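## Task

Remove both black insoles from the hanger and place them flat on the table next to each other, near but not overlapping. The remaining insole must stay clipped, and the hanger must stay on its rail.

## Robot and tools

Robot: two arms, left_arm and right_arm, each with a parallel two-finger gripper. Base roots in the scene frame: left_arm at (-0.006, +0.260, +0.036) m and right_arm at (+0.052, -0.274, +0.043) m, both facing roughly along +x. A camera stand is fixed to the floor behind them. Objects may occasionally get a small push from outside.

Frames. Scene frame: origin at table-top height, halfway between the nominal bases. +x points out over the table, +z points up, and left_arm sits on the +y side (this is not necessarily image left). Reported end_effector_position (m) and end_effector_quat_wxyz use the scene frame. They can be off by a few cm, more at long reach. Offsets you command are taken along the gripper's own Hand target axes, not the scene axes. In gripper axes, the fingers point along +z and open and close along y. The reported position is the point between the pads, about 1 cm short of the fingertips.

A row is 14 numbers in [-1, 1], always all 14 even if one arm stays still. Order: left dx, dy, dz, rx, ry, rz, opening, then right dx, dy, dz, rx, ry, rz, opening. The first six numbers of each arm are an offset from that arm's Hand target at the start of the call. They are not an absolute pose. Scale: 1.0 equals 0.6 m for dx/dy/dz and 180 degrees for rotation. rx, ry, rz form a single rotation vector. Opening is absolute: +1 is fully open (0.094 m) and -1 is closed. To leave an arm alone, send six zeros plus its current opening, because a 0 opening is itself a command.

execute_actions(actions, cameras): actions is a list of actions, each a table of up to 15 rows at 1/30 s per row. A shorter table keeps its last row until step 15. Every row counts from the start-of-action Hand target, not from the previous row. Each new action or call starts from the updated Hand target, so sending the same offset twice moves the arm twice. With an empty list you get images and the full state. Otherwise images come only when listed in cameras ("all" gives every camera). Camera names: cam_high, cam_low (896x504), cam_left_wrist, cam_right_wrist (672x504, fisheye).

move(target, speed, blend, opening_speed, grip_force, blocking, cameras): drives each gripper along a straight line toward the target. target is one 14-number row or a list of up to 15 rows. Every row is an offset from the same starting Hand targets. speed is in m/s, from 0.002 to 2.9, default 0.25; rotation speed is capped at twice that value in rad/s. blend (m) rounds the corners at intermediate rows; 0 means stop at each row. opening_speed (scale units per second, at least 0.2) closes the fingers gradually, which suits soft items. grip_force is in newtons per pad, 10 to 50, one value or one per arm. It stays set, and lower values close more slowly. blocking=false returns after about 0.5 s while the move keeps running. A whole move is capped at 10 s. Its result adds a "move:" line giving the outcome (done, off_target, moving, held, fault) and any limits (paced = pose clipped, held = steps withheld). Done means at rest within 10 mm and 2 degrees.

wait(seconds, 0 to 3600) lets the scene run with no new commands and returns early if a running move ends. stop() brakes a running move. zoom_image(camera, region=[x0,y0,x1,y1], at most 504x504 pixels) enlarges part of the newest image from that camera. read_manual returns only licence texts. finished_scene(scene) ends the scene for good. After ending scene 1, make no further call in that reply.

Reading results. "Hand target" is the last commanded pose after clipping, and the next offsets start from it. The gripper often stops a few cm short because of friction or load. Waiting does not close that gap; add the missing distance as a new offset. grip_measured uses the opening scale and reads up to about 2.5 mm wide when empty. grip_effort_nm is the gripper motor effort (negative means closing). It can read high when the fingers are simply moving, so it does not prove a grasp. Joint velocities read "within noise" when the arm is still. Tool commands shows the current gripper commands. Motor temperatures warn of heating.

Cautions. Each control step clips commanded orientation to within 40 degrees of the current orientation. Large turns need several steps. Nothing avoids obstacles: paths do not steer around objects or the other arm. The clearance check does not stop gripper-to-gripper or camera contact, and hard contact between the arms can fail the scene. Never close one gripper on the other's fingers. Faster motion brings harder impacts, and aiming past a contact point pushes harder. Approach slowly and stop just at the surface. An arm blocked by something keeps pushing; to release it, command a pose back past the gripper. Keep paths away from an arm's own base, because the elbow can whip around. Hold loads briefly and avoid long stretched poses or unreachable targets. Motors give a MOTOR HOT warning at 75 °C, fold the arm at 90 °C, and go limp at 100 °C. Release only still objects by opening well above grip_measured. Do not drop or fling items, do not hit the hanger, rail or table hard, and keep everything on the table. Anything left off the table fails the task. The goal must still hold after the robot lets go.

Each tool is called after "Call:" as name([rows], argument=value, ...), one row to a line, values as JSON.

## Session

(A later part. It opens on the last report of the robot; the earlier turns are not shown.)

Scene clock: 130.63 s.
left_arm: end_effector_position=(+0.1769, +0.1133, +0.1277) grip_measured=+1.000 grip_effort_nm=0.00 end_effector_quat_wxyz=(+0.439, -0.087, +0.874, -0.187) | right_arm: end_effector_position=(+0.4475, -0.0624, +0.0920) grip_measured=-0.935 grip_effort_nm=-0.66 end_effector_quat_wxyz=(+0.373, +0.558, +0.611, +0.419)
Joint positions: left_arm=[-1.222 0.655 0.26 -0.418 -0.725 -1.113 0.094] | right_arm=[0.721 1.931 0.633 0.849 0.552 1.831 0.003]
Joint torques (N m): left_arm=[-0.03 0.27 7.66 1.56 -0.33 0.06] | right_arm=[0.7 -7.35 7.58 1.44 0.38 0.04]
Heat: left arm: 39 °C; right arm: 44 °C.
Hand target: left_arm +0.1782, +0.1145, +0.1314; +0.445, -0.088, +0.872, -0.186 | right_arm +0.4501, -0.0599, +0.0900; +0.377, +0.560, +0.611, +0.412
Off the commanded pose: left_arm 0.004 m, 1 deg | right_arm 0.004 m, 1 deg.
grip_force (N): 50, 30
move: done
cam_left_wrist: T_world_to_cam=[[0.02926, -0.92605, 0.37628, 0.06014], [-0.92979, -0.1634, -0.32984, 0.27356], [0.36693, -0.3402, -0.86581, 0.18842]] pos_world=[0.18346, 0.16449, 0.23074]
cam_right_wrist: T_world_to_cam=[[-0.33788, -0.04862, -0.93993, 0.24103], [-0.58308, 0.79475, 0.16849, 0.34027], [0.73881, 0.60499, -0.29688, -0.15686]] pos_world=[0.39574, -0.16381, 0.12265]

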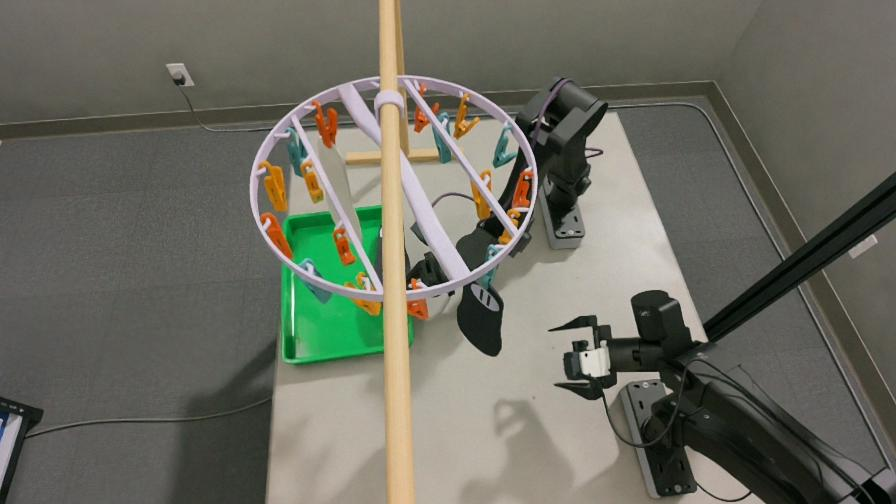

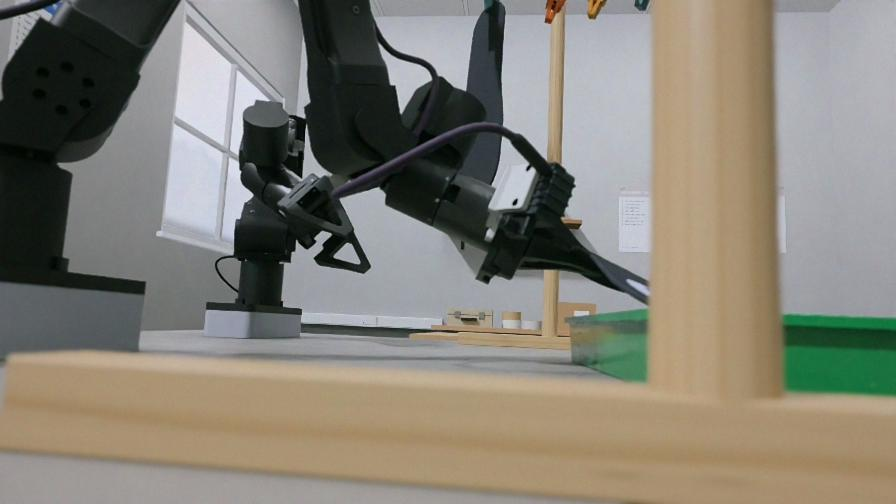

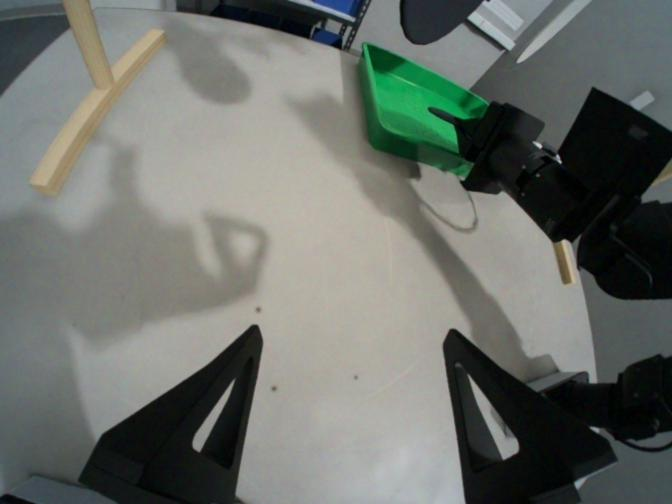

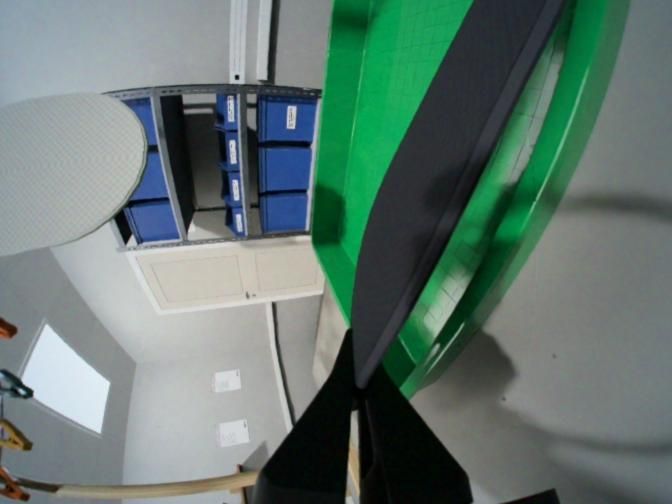

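Call:
move(target=[0, 0, 0, 0, 0, 0, 1, 0, -0.0464, 0.0187, 0.0333, 0, -0.0389, -1], speed=0.1, cameras=["all"])

Scene clock: 134.77 s.
left_arm: end_effector_position=(+0.1769, +0.1133, +0.1277) grip_measured=+1.000 grip_effort_nm=0.00 end_effector_quat_wxyz=(+0.439, -0.087, +0.874, -0.187) | right_arm: end_effector_position=(+0.4459, -0.0602, +0.0633) grip_measured=-0.935 grip_effort_nm=-0.66 end_effector_quat_wxyz=(+0.368, +0.545, +0.658, +0.367)
Joint positions: left_arm=[-1.222 0.655 0.26 -0.418 -0.725 -1.113 0.094] | right_arm=[0.721 1.98 0.678 0.739 0.535 1.787 0.003]
Joint torques (N m): left_arm=[-0.08 0.08 7.56 1.55 -0.3 0.04] | right_arm=[-0.42 -7.69 7.45 1.36 0.24 -0.18]
Heat: left arm: 39 °C; right arm: 43 °C.
Hand target: left_arm +0.1782, +0.1145, +0.1314; +0.445, -0.088, +0.872, -0.186 | right_arm +0.4500, -0.0599, +0.0601; +0.372, +0.541, +0.665, +0.356
Off the commanded pose: left_arm 0.004 m, 1 deg | right_arm 0.005 m, 2 deg.
grip_force (N): 50, 30
move: done
cam_left_wrist: T_world_to_cam=[[0.02926, -0.92605, 0.37628, 0.06014], [-0.92979, -0.1634, -0.32984, 0.27356], [0.36693, -0.3402, -0.86581, 0.18842]] pos_world=[0.18346, 0.16449, 0.23074]
cam_right_wrist: T_world_to_cam=[[-0.4159, -0.16058, -0.89512, 0.23886], [-0.59655, 0.79109, 0.13525, 0.35033], [0.68641, 0.59024, -0.42481, -0.13489]] pos_world=[0.40093, -0.15917, 0.10912]

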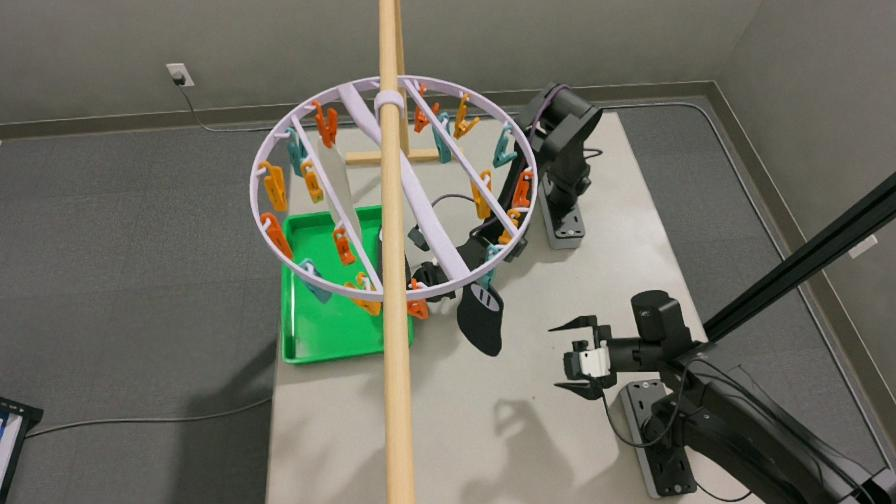

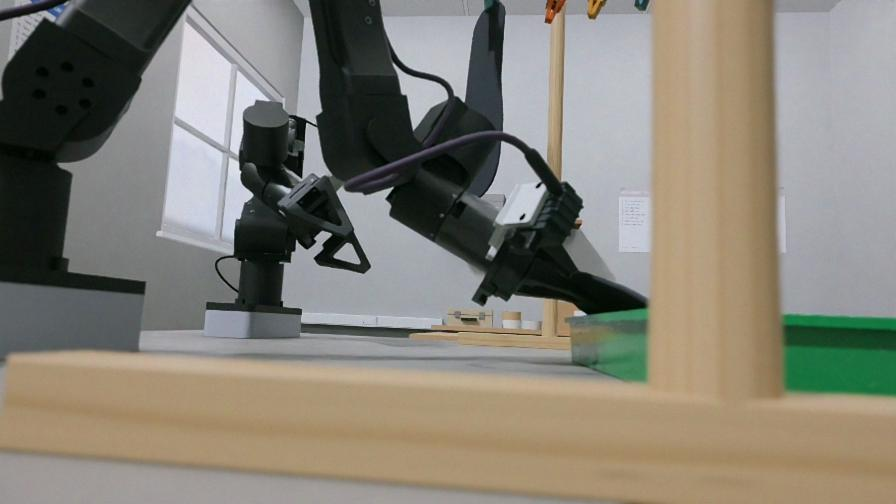

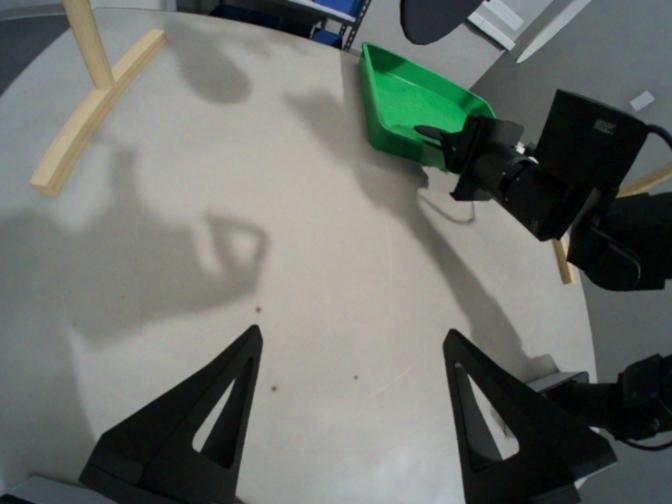

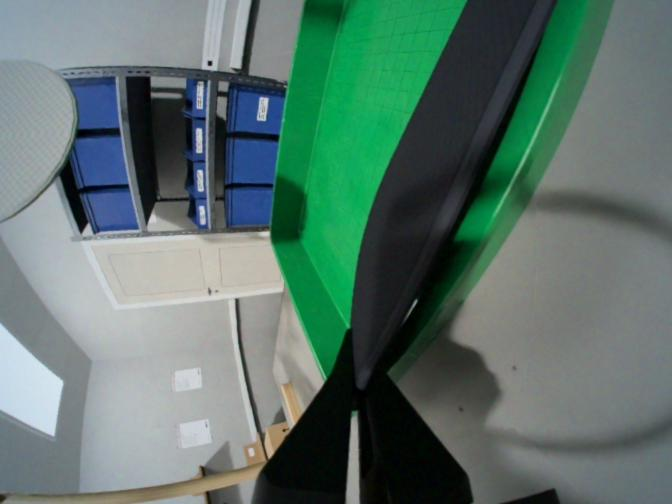

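Call:
move([
  [0, 0, 0, 0, 0, 0, 1, -0.0068, 0.0654, -0.0538, 0, 0, 0, -1],
  [0, 0, 0, 0, 0, 0, 1, -0.0473, -0.0289, -0.2198, -0.02845, 0.19888, -0.06187, -1],
  [0, 0, 0, 0, 0, 0, 1, 0.0395, -0.125, -0.3838, -0.03965, 0.42007, -0.1782, -1],
], speed=[0.2, 0.3, 0.3], blend=[0.02, 0.04, 0], cameras=["all"])

Scene clock: 148.90 s.
left_arm: end_effector_position=(+0.1769, +0.1133, +0.1277) grip_measured=+1.000 grip_effort_nm=0.00 end_effector_quat_wxyz=(+0.439, -0.087, +0.874, -0.187) | right_arm: end_effector_position=(+0.2067, -0.0695, +0.0918) grip_measured=-0.935 grip_effort_nm=-0.66 end_effector_quat_wxyz=(-0.003, +0.018, +0.848, +0.529)
Joint positions: left_arm=[-1.222 0.655 0.26 -0.418 -0.725 -1.113 0.094] | right_arm=[0.288 1.306 0.245 0.012 -1.039 0.615 0.003]
Joint torques (N m): left_arm=[0.09 0.2 7.75 1.54 -0.31 0.03] | right_arm=[0.75 -2.13 8.5 0.85 -0.73 -0.18]
Heat: left arm: 39 °C; right arm: 42 °C.
Hand target: left_arm +0.1782, +0.1145, +0.1314; +0.445, -0.088, +0.872, -0.186 | right_arm +0.2100, -0.0651, +0.0998; +0.000, +0.000, +0.843, +0.537
Off the commanded pose: left_arm 0.004 m, 1 deg | right_arm 0.010 m, 2 deg.
grip_force (N): 50, 30
move: done
cam_left_wrist: T_world_to_cam=[[0.02926, -0.92605, 0.37628, 0.06014], [-0.92979, -0.1634, -0.32984, 0.27356], [0.36693, -0.3402, -0.86581, 0.18842]] pos_world=[0.18346, 0.16449, 0.23074]
cam_right_wrist: T_world_to_cam=[[-0.00595, -0.41247, -0.91095, 0.06258], [-0.85823, -0.46543, 0.21635, 0.17048], [-0.51323, 0.78309, -0.35123, 0.30143]] pos_world=[0.30139, -0.13089, 0.12599]

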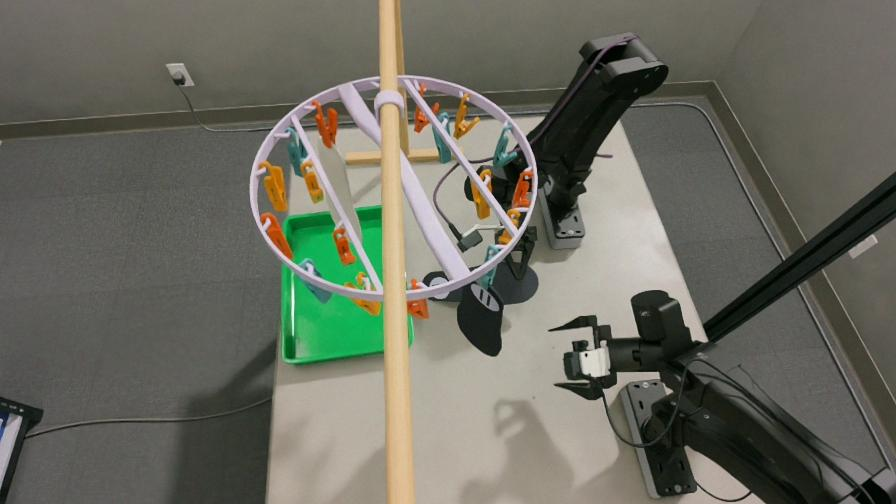

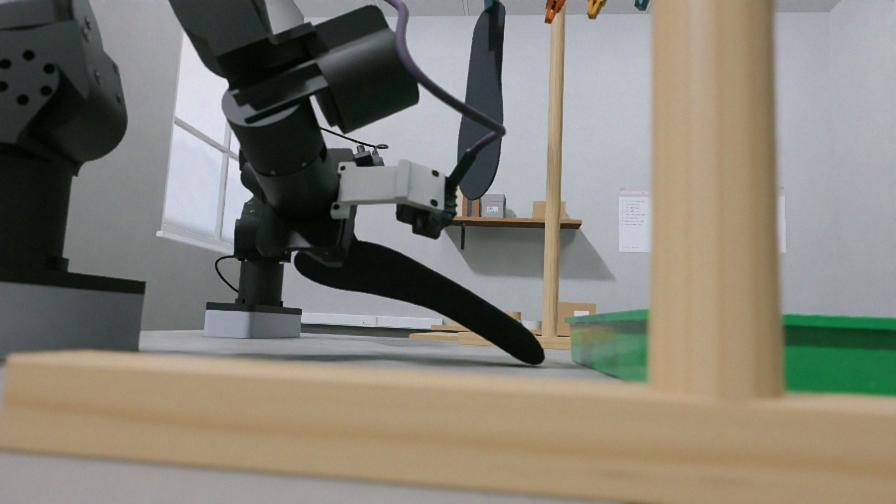

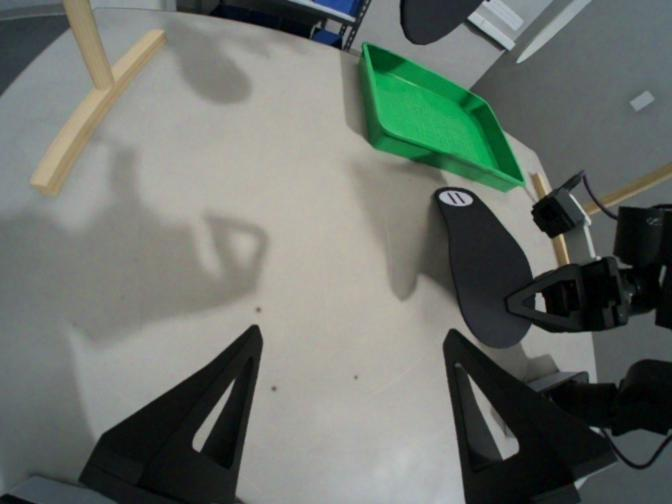

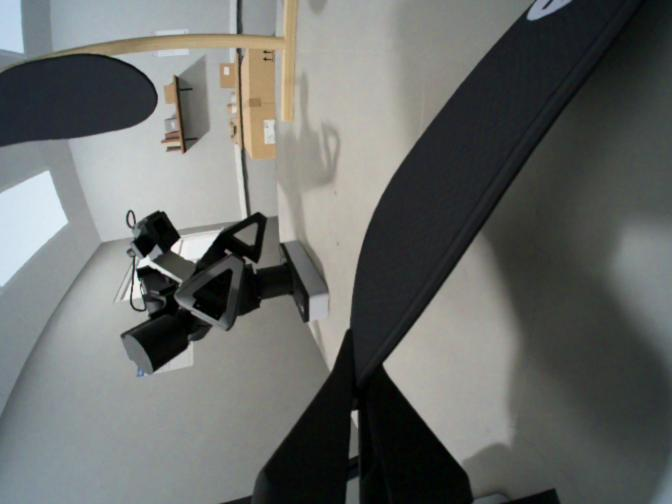

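Call:
move(target=[0, 0, 0, 0, 0, 0, 1, 0.0117, -0.0667, 0.0384, 0.0167, 0, -0.022, -1], speed=0.1, cameras=["all"])

Scene clock: 152.70 s.
left_arm: end_effector_position=(+0.1769, +0.1133, +0.1277) grip_measured=+1.000 grip_effort_nm=0.00 end_effector_quat_wxyz=(+0.439, -0.087, +0.874, -0.187) | right_arm: end_effector_position=(+0.2070, -0.0618, +0.0554) grip_measured=-0.935 grip_effort_nm=-0.66 end_effector_quat_wxyz=(+0.022, -0.027, +0.858, +0.513)
Joint positions: left_arm=[-1.222 0.655 0.26 -0.418 -0.725 -1.113 0.094] | right_arm=[0.349 1.54 0.193 0.336 -0.98 0.573 0.003]
Joint torques (N m): left_arm=[-0.05 0.05 7.71 1.54 -0.33 0.04] | right_arm=[0.79 -2.96 3.29 1.17 -0.51 0.04]
Heat: left arm: 39 °C; right arm: 42 °C.
Hand target: left_arm +0.1782, +0.1145, +0.1314; +0.445, -0.088, +0.872, -0.186 | right_arm +0.2029, -0.0611, +0.0538; +0.018, -0.029, +0.857, +0.515
Off the commanded pose: left_arm 0.004 m, 1 deg | right_arm 0.004 m, 0 deg.
grip_force (N): 50, 30
move: done
cam_left_wrist: T_world_to_cam=[[0.02926, -0.92605, 0.37628, 0.06014], [-0.92979, -0.1634, -0.32984, 0.27356], [0.36693, -0.3402, -0.86581, 0.18842]] pos_world=[0.18346, 0.16449, 0.23074]
cam_right_wrist: T_world_to_cam=[[0.09489, -0.44401, -0.89098, 0.00869], [-0.85053, -0.50125, 0.15921, 0.18147], [-0.51729, 0.7427, -0.42521, 0.28527]] pos_world=[0.30109, -0.11706, 0.10015]

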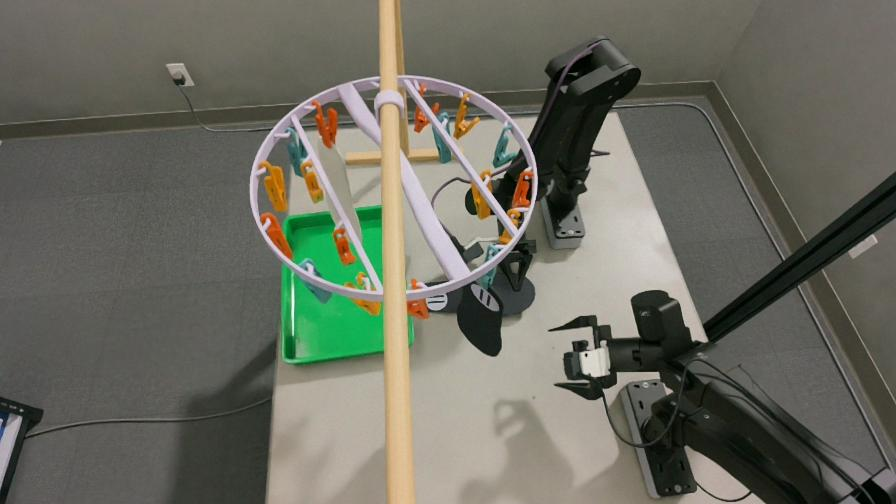

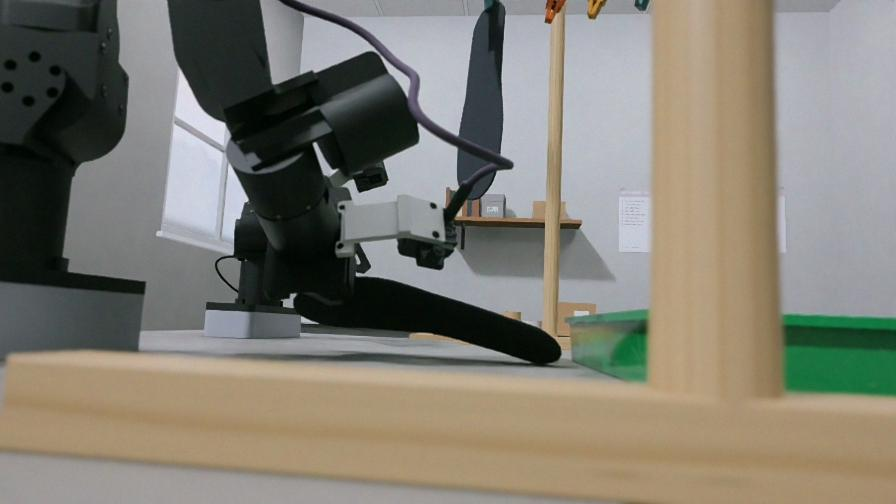

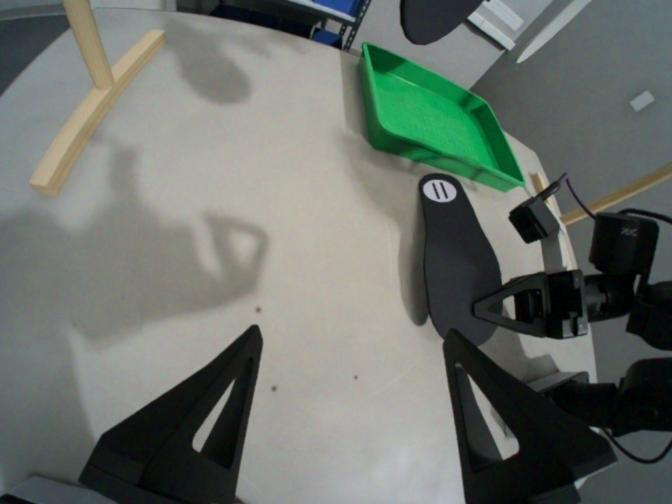

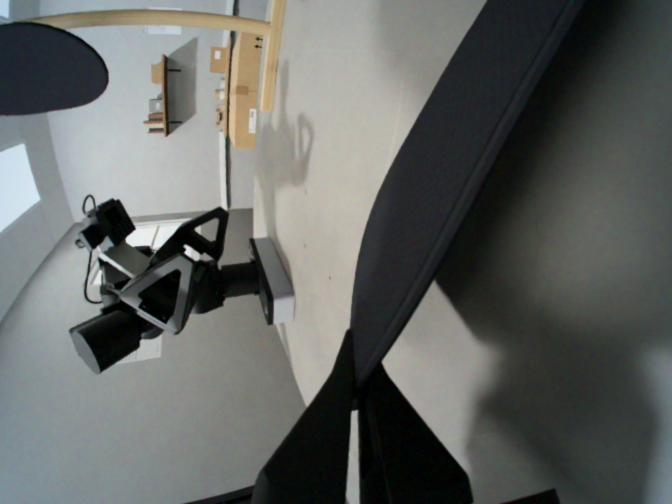

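Call:
move(target=[0, 0, 0, 0, 0, 0, 1, 0.0213, -0.0175, 0.01, 0, 0, 0, -1], speed=0.06, cameras=["cam_low", "cam_right_wrist", "cam_left_wrist"])

Scene clock: 155.80 s.
left_arm: end_effector_position=(+0.1769, +0.1133, +0.1277) grip_measured=+1.000 grip_effort_nm=0.00 end_effector_quat_wxyz=(+0.439, -0.087, +0.874, -0.187) | right_arm: end_effector_position=(+0.1950, -0.0617, +0.0421) grip_measured=-0.935 grip_effort_nm=-0.66 end_effector_quat_wxyz=(+0.022, -0.027, +0.857, +0.513)
Joint positions: left_arm=[-1.222 0.655 0.26 -0.418 -0.725 -1.113 0.094] | right_arm=[0.376 1.623 0.125 0.52 -0.966 0.613 0.003]
Joint torques (N m): left_arm=[-0.01 0.2 7.64 1.58 -0.34 0.04] | right_arm=[0.8 -2.95 2.48 1.2 -0.49 0.03]
Heat: left arm: 39 °C; right arm: 42 °C.
Hand target: left_arm +0.1782, +0.1145, +0.1314; +0.445, -0.088, +0.872, -0.186 | right_arm +0.1910, -0.0611, +0.0410; +0.019, -0.029, +0.857, +0.515
Off the commanded pose: left_arm 0.004 m, 1 deg | right_arm 0.004 m, 0 deg.
grip_force (N): 50, 30
move: done
cam_left_wrist: T_world_to_cam=[[0.02926, -0.92605, 0.37628, 0.06014], [-0.92979, -0.1634, -0.32984, 0.27356], [0.36693, -0.3402, -0.86581, 0.18842]] pos_world=[0.18346, 0.16449, 0.23074]
cam_right_wrist: T_world_to_cam=[[0.09528, -0.44355, -0.89117, -0.00198], [-0.85045, -0.50155, 0.1587, 0.17346], [-0.51736, 0.74277, -0.425, 0.27327]] pos_world=[0.28909, -0.11686, 0.08685]
Images, in order (width x height): cam_low 896x504, cam_left_wrist 672x504, cam_right_wrist 672x504.

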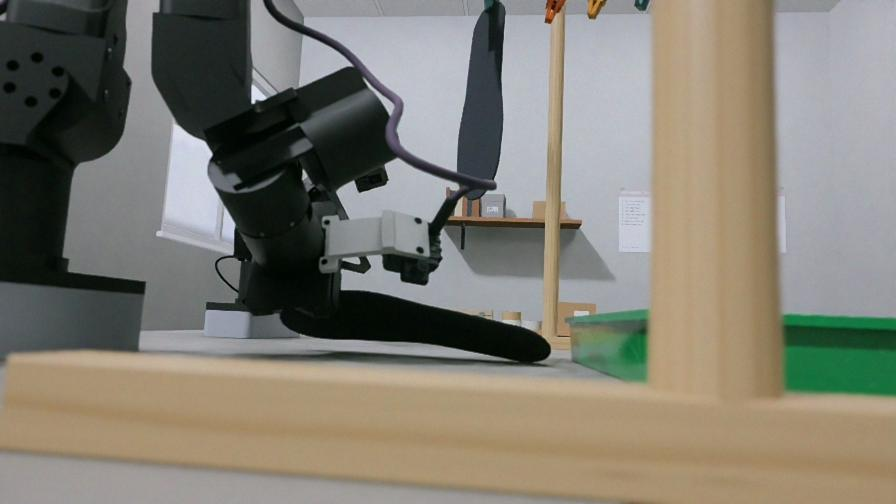

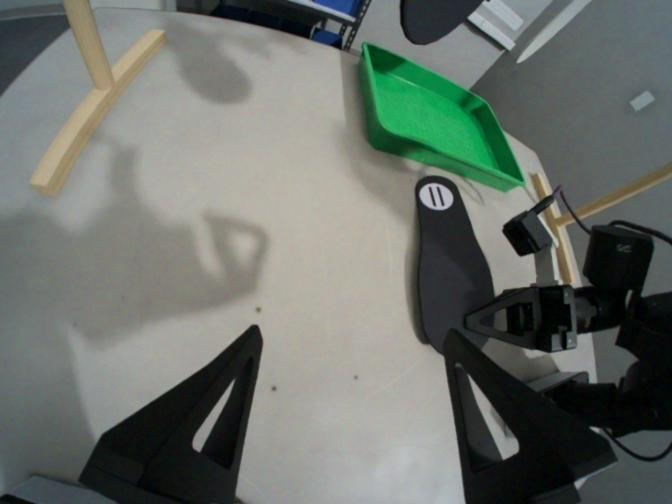

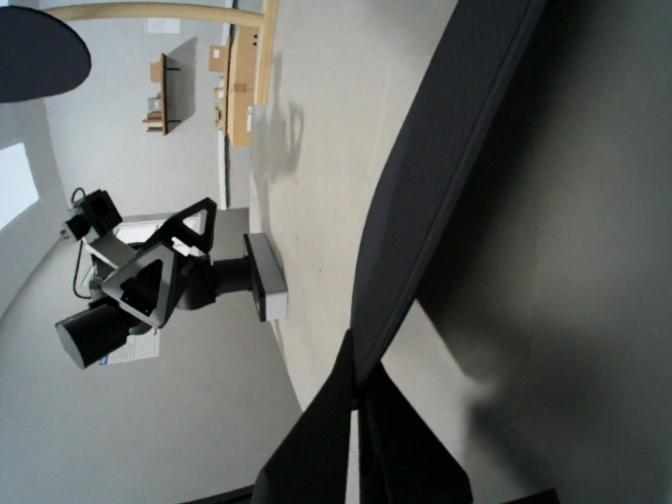

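Call:
zoom_image(camera="cam_low", region=[200, 240, 600, 400])

Call:
zoom_image(camera="cam_left_wrist", region=[370, 140, 640, 400])

Scaled by 1.260 from the camera's image (finer frame: 1280x720).

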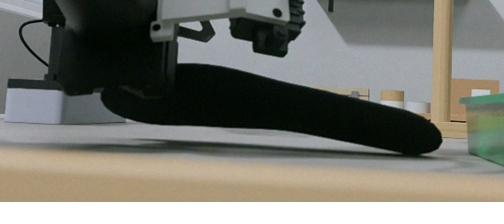

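Scaled by 1.867 from the camera's image (finer frame: 960x720).

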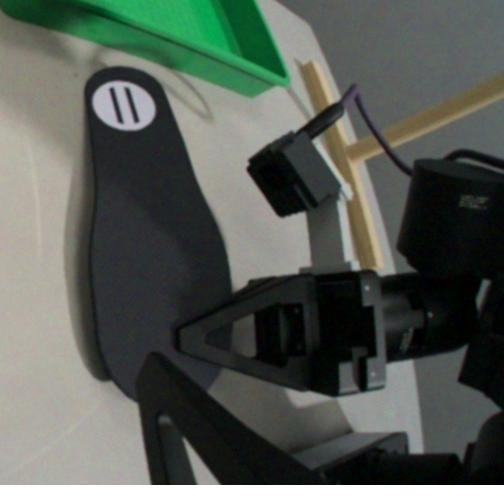

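Call:
move([
  [0, 0, 0, 0, 0, 0, 1, 0.0004, -0.0059, 0.0031, 0, 0, 0, -1],
  [0, 0, 0, 0, 0, 0, 1, 0.0004, -0.0059, 0.0031, 0, 0, 0, -0.745],
], speed=0.05, opening_speed=0.5, cameras=["cam_low", "cam_right_wrist", "cam_left_wrist"])

Scene clock: 160.13 s.
left_arm: end_effector_position=(+0.1769, +0.1133, +0.1277) grip_measured=+1.000 grip_effort_nm=0.00 end_effector_quat_wxyz=(+0.439, -0.087, +0.874, -0.187) | right_arm: end_effector_position=(+0.1966, -0.0611, +0.0387) grip_measured=-0.748 grip_effort_nm=0.10 end_effector_quat_wxyz=(+0.024, -0.028, +0.857, +0.514)
Joint positions: left_arm=[-1.222 0.655 0.26 -0.418 -0.725 -1.113 0.094] | right_arm=[0.376 1.665 0.125 0.567 -0.965 0.613 0.012]
Joint torques (N m): left_arm=[0.12 0.16 7.64 1.52 -0.3 0.01] | right_arm=[0.77 -3.1 1.87 1.2 -0.49 0.04]
Motor temperatures (°C): left_arm=[24 28 39 32 22 22 24] | right_arm=[24 30 39 41 24 22 28]
Heat: left arm: 39 °C; right arm: 41 °C.
Hand target: left_arm +0.1782, +0.1145, +0.1314; +0.445, -0.088, +0.872, -0.186 | right_arm +0.1910, -0.0611, +0.0370; +0.019, -0.029, +0.857, +0.515
Off the commanded pose: left_arm 0.004 m, 1 deg | right_arm 0.006 m, 1 deg.
grip_force (N): 50, 30
move: done
cam_left_wrist: T_world_to_cam=[[0.02926, -0.92605, 0.37628, 0.06014], [-0.92979, -0.1634, -0.32984, 0.27356], [0.36693, -0.3402, -0.86581, 0.18842]] pos_world=[0.18346, 0.16449, 0.23074]
cam_right_wrist: T_world_to_cam=[[0.0993, -0.44219, -0.89141, -0.00555], [-0.85137, -0.50148, 0.15392, 0.17605], [-0.51508, 0.74363, -0.42626, 0.27189]] pos_world=[0.29048, -0.11636, 0.08385]
Images, in order (width x height): cam_low 896x504, cam_left_wrist 672x504, cam_right_wrist 672x504.

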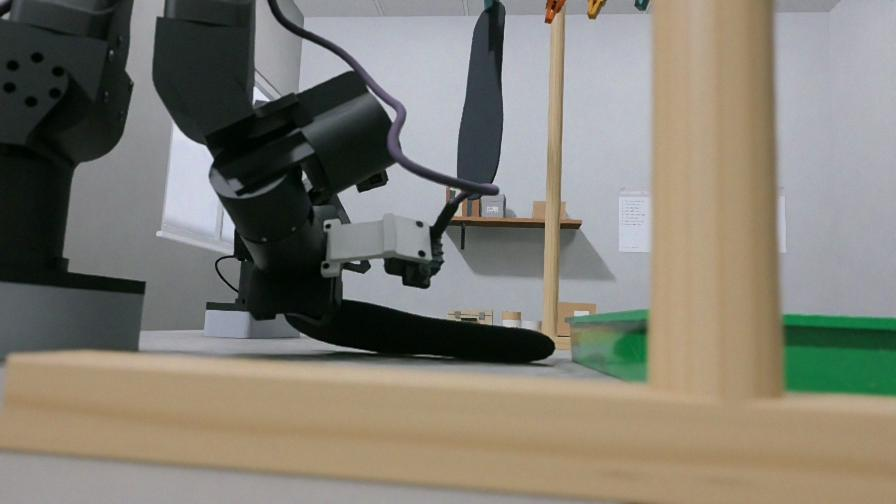

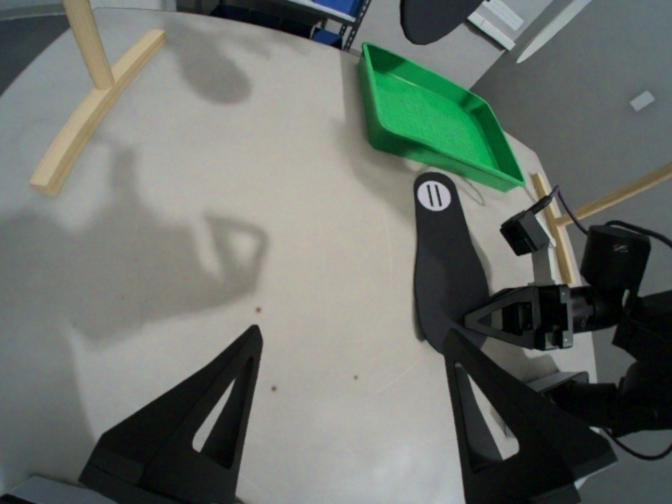

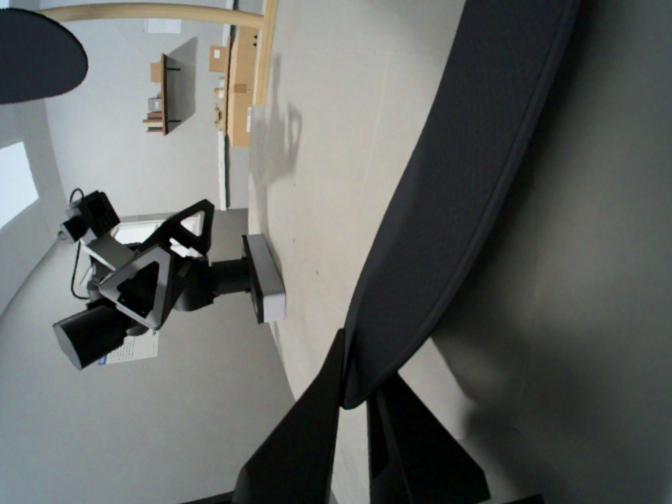

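Call:
move(target=[0, 0, 0, 0, 0, 0, 1, 0, 0, -0.1, 0, 0, 0, -0.745], speed=0.1, cameras=["cam_low", "cam_right_wrist", "cam_left_wrist"])

Scene clock: 163.20 s.
left_arm: end_effector_position=(+0.1769, +0.1133, +0.1277) grip_measured=+1.000 grip_effort_nm=0.00 end_effector_quat_wxyz=(+0.439, -0.087, +0.874, -0.187) | right_arm: end_effector_position=(+0.1842, -0.1137, +0.0610) grip_measured=-0.747 grip_effort_nm=0.10 end_effector_quat_wxyz=(+0.010, -0.023, +0.859, +0.511)
Joint positions: left_arm=[-1.222 0.655 0.26 -0.418 -0.725 -1.113 0.094] | right_arm=[0.027 1.448 0.249 -0.366 -1.073 -0.041 0.012]
Joint torques (N m): left_arm=[0.03 0.02 7.53 1.55 -0.33 0.02] | right_arm=[-0.65 -2.1 6.35 0.16 -0.69 -0.17]
Heat: left arm: 39 °C; right arm: 41 °C.
Hand target: left_arm +0.1782, +0.1145, +0.1314; +0.445, -0.088, +0.872, -0.186 | right_arm +0.1908, -0.1141, +0.0651; +0.019, -0.029, +0.857, +0.515
Off the commanded pose: left_arm 0.004 m, 1 deg | right_arm 0.008 m, 1 deg.
grip_force (N): 50, 30
move: done
cam_left_wrist: T_world_to_cam=[[0.02926, -0.92605, 0.37628, 0.06014], [-0.92979, -0.1634, -0.32984, 0.27356], [0.36693, -0.3402, -0.86581, 0.18842]] pos_world=[0.18346, 0.16449, 0.23074]
cam_right_wrist: T_world_to_cam=[[0.07662, -0.44901, -0.89023, -0.00442], [-0.84423, -0.50426, 0.18167, 0.13234], [-0.53048, 0.73764, -0.41771, 0.31587]] pos_world=[0.27962, -0.16825, 0.10396]
Images, in order (width x height): cam_low 896x504, cam_left_wrist 672x504, cam_right_wrist 672x504.

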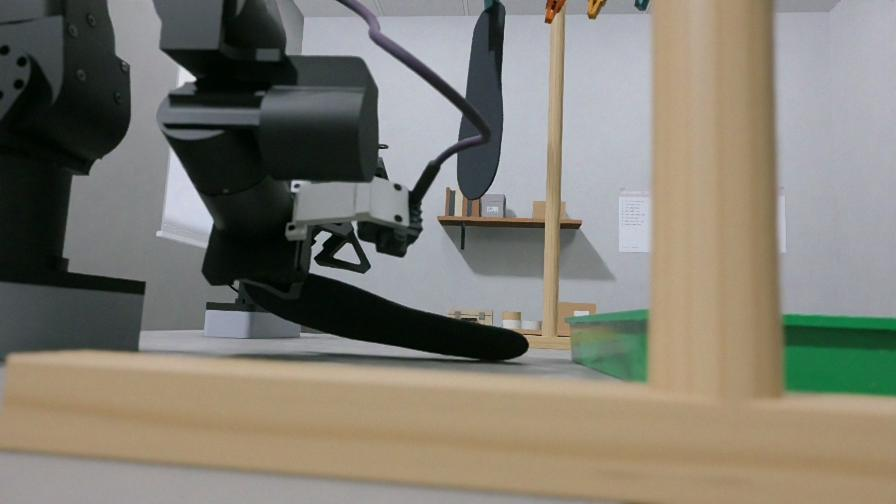

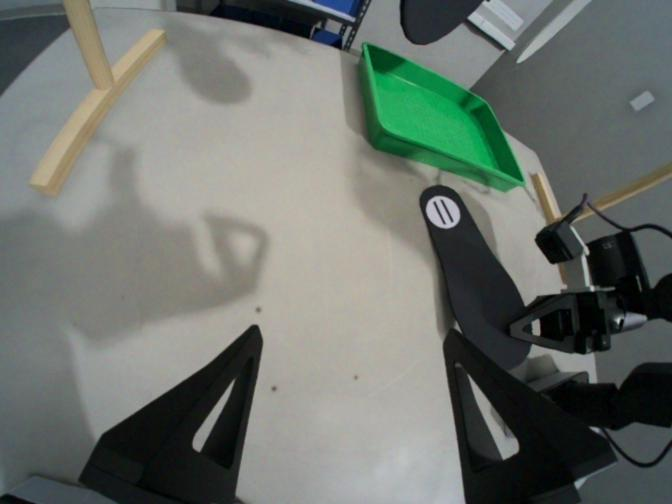

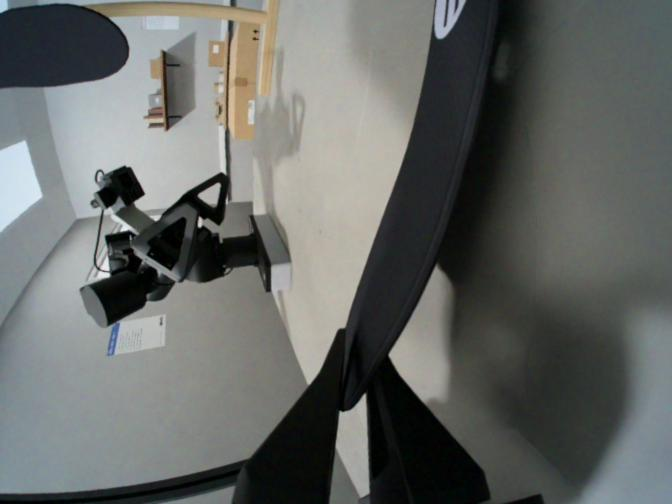

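Call:
move([
  [0, 0, 0, 0, 0, 0, 1, 0, 0, 0, 0, 0, 0, -1],
  [0, 0, 0, 0, 0, 0, 1, 0, 0.0059, 0.097, 0, 0, 0, -1],
  [0, 0, 0, 0, 0, 0, 1, 0, 0.0059, 0.097, 0, 0, 0, -0.53],
], speed=0.1, opening_speed=0.6, cameras=["cam_low", "cam_right_wrist", "cam_left_wrist"])

Scene clock: 168.97 s.
left_arm: end_effector_position=(+0.1769, +0.1133, +0.1277) grip_measured=+1.000 grip_effort_nm=0.00 end_effector_quat_wxyz=(+0.439, -0.087, +0.874, -0.187) | right_arm: end_effector_position=(+0.1950, -0.0615, +0.0422) grip_measured=-0.533 grip_effort_nm=0.10 end_effector_quat_wxyz=(+0.022, -0.027, +0.857, +0.514)
Joint positions: left_arm=[-1.222 0.655 0.26 -0.418 -0.725 -1.113 0.094] | right_arm=[0.377 1.624 0.124 0.525 -0.965 0.615 0.022]
Joint torques (N m): left_arm=[-0.01 0.02 7.58 1.55 -0.31 0.08] | right_arm=[0.79 -2.95 2.43 1.2 -0.49 0.04]
Heat: left arm: 39 °C; right arm: 40 °C.
Hand target: left_arm +0.1782, +0.1145, +0.1314; +0.445, -0.088, +0.872, -0.186 | right_arm +0.1907, -0.0611, +0.0409; +0.019, -0.029, +0.857, +0.515
Off the commanded pose: left_arm 0.004 m, 1 deg | right_arm 0.005 m, 1 deg.
grip_force (N): 50, 30
move: done
cam_left_wrist: T_world_to_cam=[[0.02926, -0.92605, 0.37628, 0.06014], [-0.92979, -0.1634, -0.32984, 0.27356], [0.36693, -0.3402, -0.86581, 0.18842]] pos_world=[0.18346, 0.16449, 0.23074]
cam_right_wrist: T_world_to_cam=[[0.09624, -0.44283, -0.89143, -0.00193], [-0.85079, -0.50144, 0.15724, 0.17372], [-0.51663, 0.74328, -0.42501, 0.27313]] pos_world=[0.28909, -0.11676, 0.08705]
Images, in order (width x height): cam_low 896x504, cam_left_wrist 672x504, cam_right_wrist 672x504.

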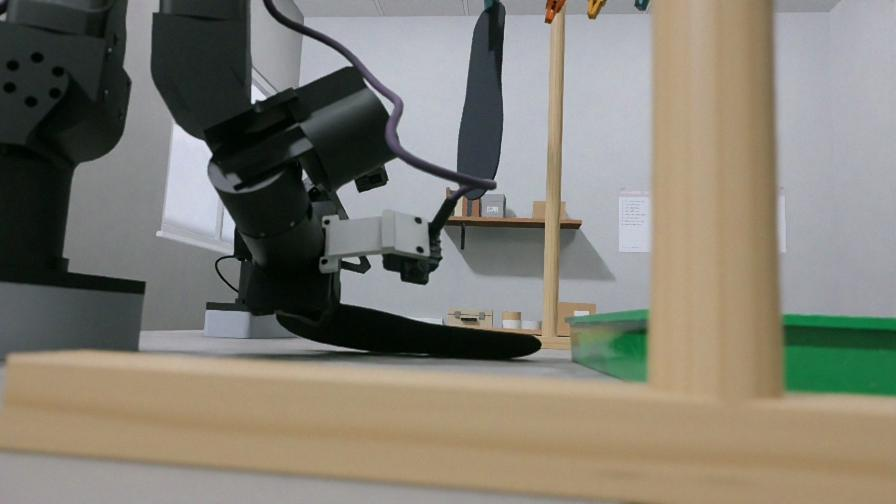

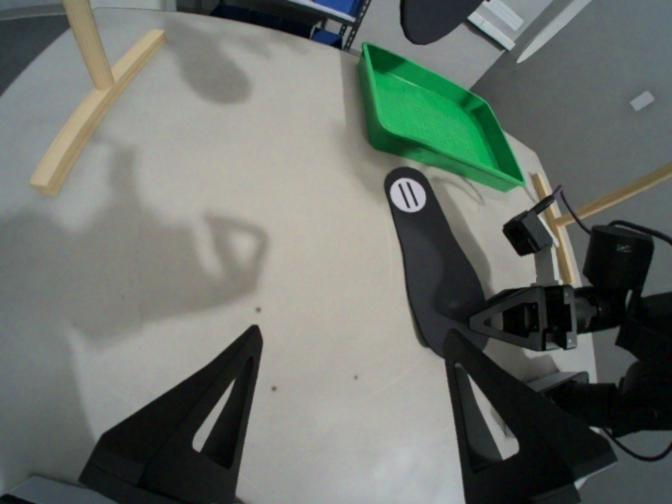

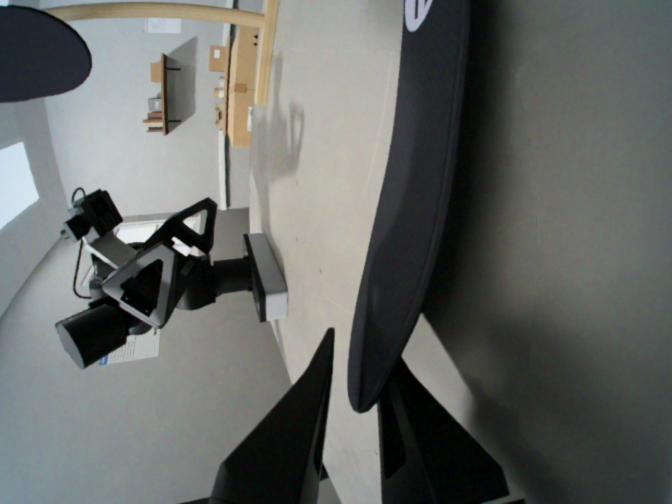

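Call:
move(target=[0, 0, 0, 0, 0, 0, 1, 0.0033, -0.0507, -0.0958, 0, 0, 0, -0.53], speed=0.1, cameras=["cam_low", "cam_right_wrist", "cam_left_wrist"])

Scene clock: 172.03 s.
left_arm: end_effector_position=(+0.1769, +0.1133, +0.1277) grip_measured=+1.000 grip_effort_nm=0.00 end_effector_quat_wxyz=(+0.439, -0.087, +0.874, -0.187) | right_arm: end_effector_position=(+0.1859, -0.1254, +0.0388) grip_measured=-0.532 grip_effort_nm=0.10 end_effector_quat_wxyz=(+0.013, -0.025, +0.859, +0.511)
Joint positions: left_arm=[-1.222 0.655 0.26 -0.418 -0.725 -1.113 0.094] | right_arm=[-0.06 1.657 0.264 -0.328 -1.067 -0.226 0.022]
Joint torques (N m): left_arm=[-0.06 0.12 7.69 1.55 -0.31 0.05] | right_arm=[-0.66 -2.81 4.38 -0.09 -0.68 -0.16]
Heat: left arm: 39 °C; right arm: 40 °C.
Hand target: left_arm +0.1782, +0.1145, +0.1314; +0.445, -0.088, +0.872, -0.186 | right_arm +0.1908, -0.1261, +0.0410; +0.019, -0.029, +0.857, +0.515
Off the commanded pose: left_arm 0.004 m, 1 deg | right_arm 0.005 m, 1 deg.
grip_force (N): 50, 30
move: done
cam_left_wrist: T_world_to_cam=[[0.02926, -0.92605, 0.37628, 0.06014], [-0.92979, -0.1634, -0.32984, 0.27356], [0.36693, -0.3402, -0.86581, 0.18842]] pos_world=[0.18346, 0.16449, 0.23074]
cam_right_wrist: T_world_to_cam=[[0.08339, -0.4488, -0.88973, -0.03083], [-0.84463, -0.50563, 0.17589, 0.13207], [-0.52882, 0.73683, -0.42124, 0.3158]] pos_world=[0.28112, -0.17975, 0.08236]
Images, in order (width x height): cam_low 896x504, cam_left_wrist 672x504, cam_right_wrist 672x504.

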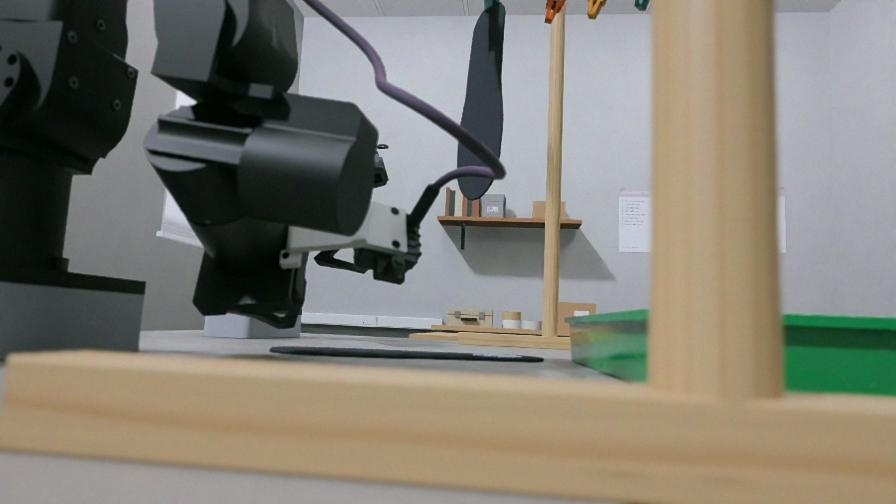

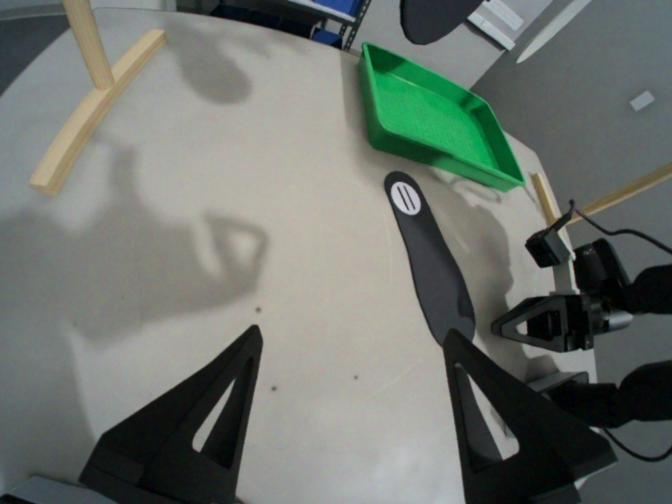

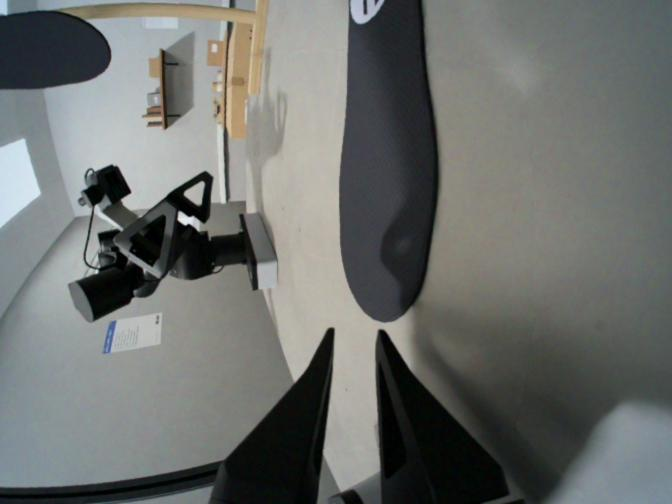

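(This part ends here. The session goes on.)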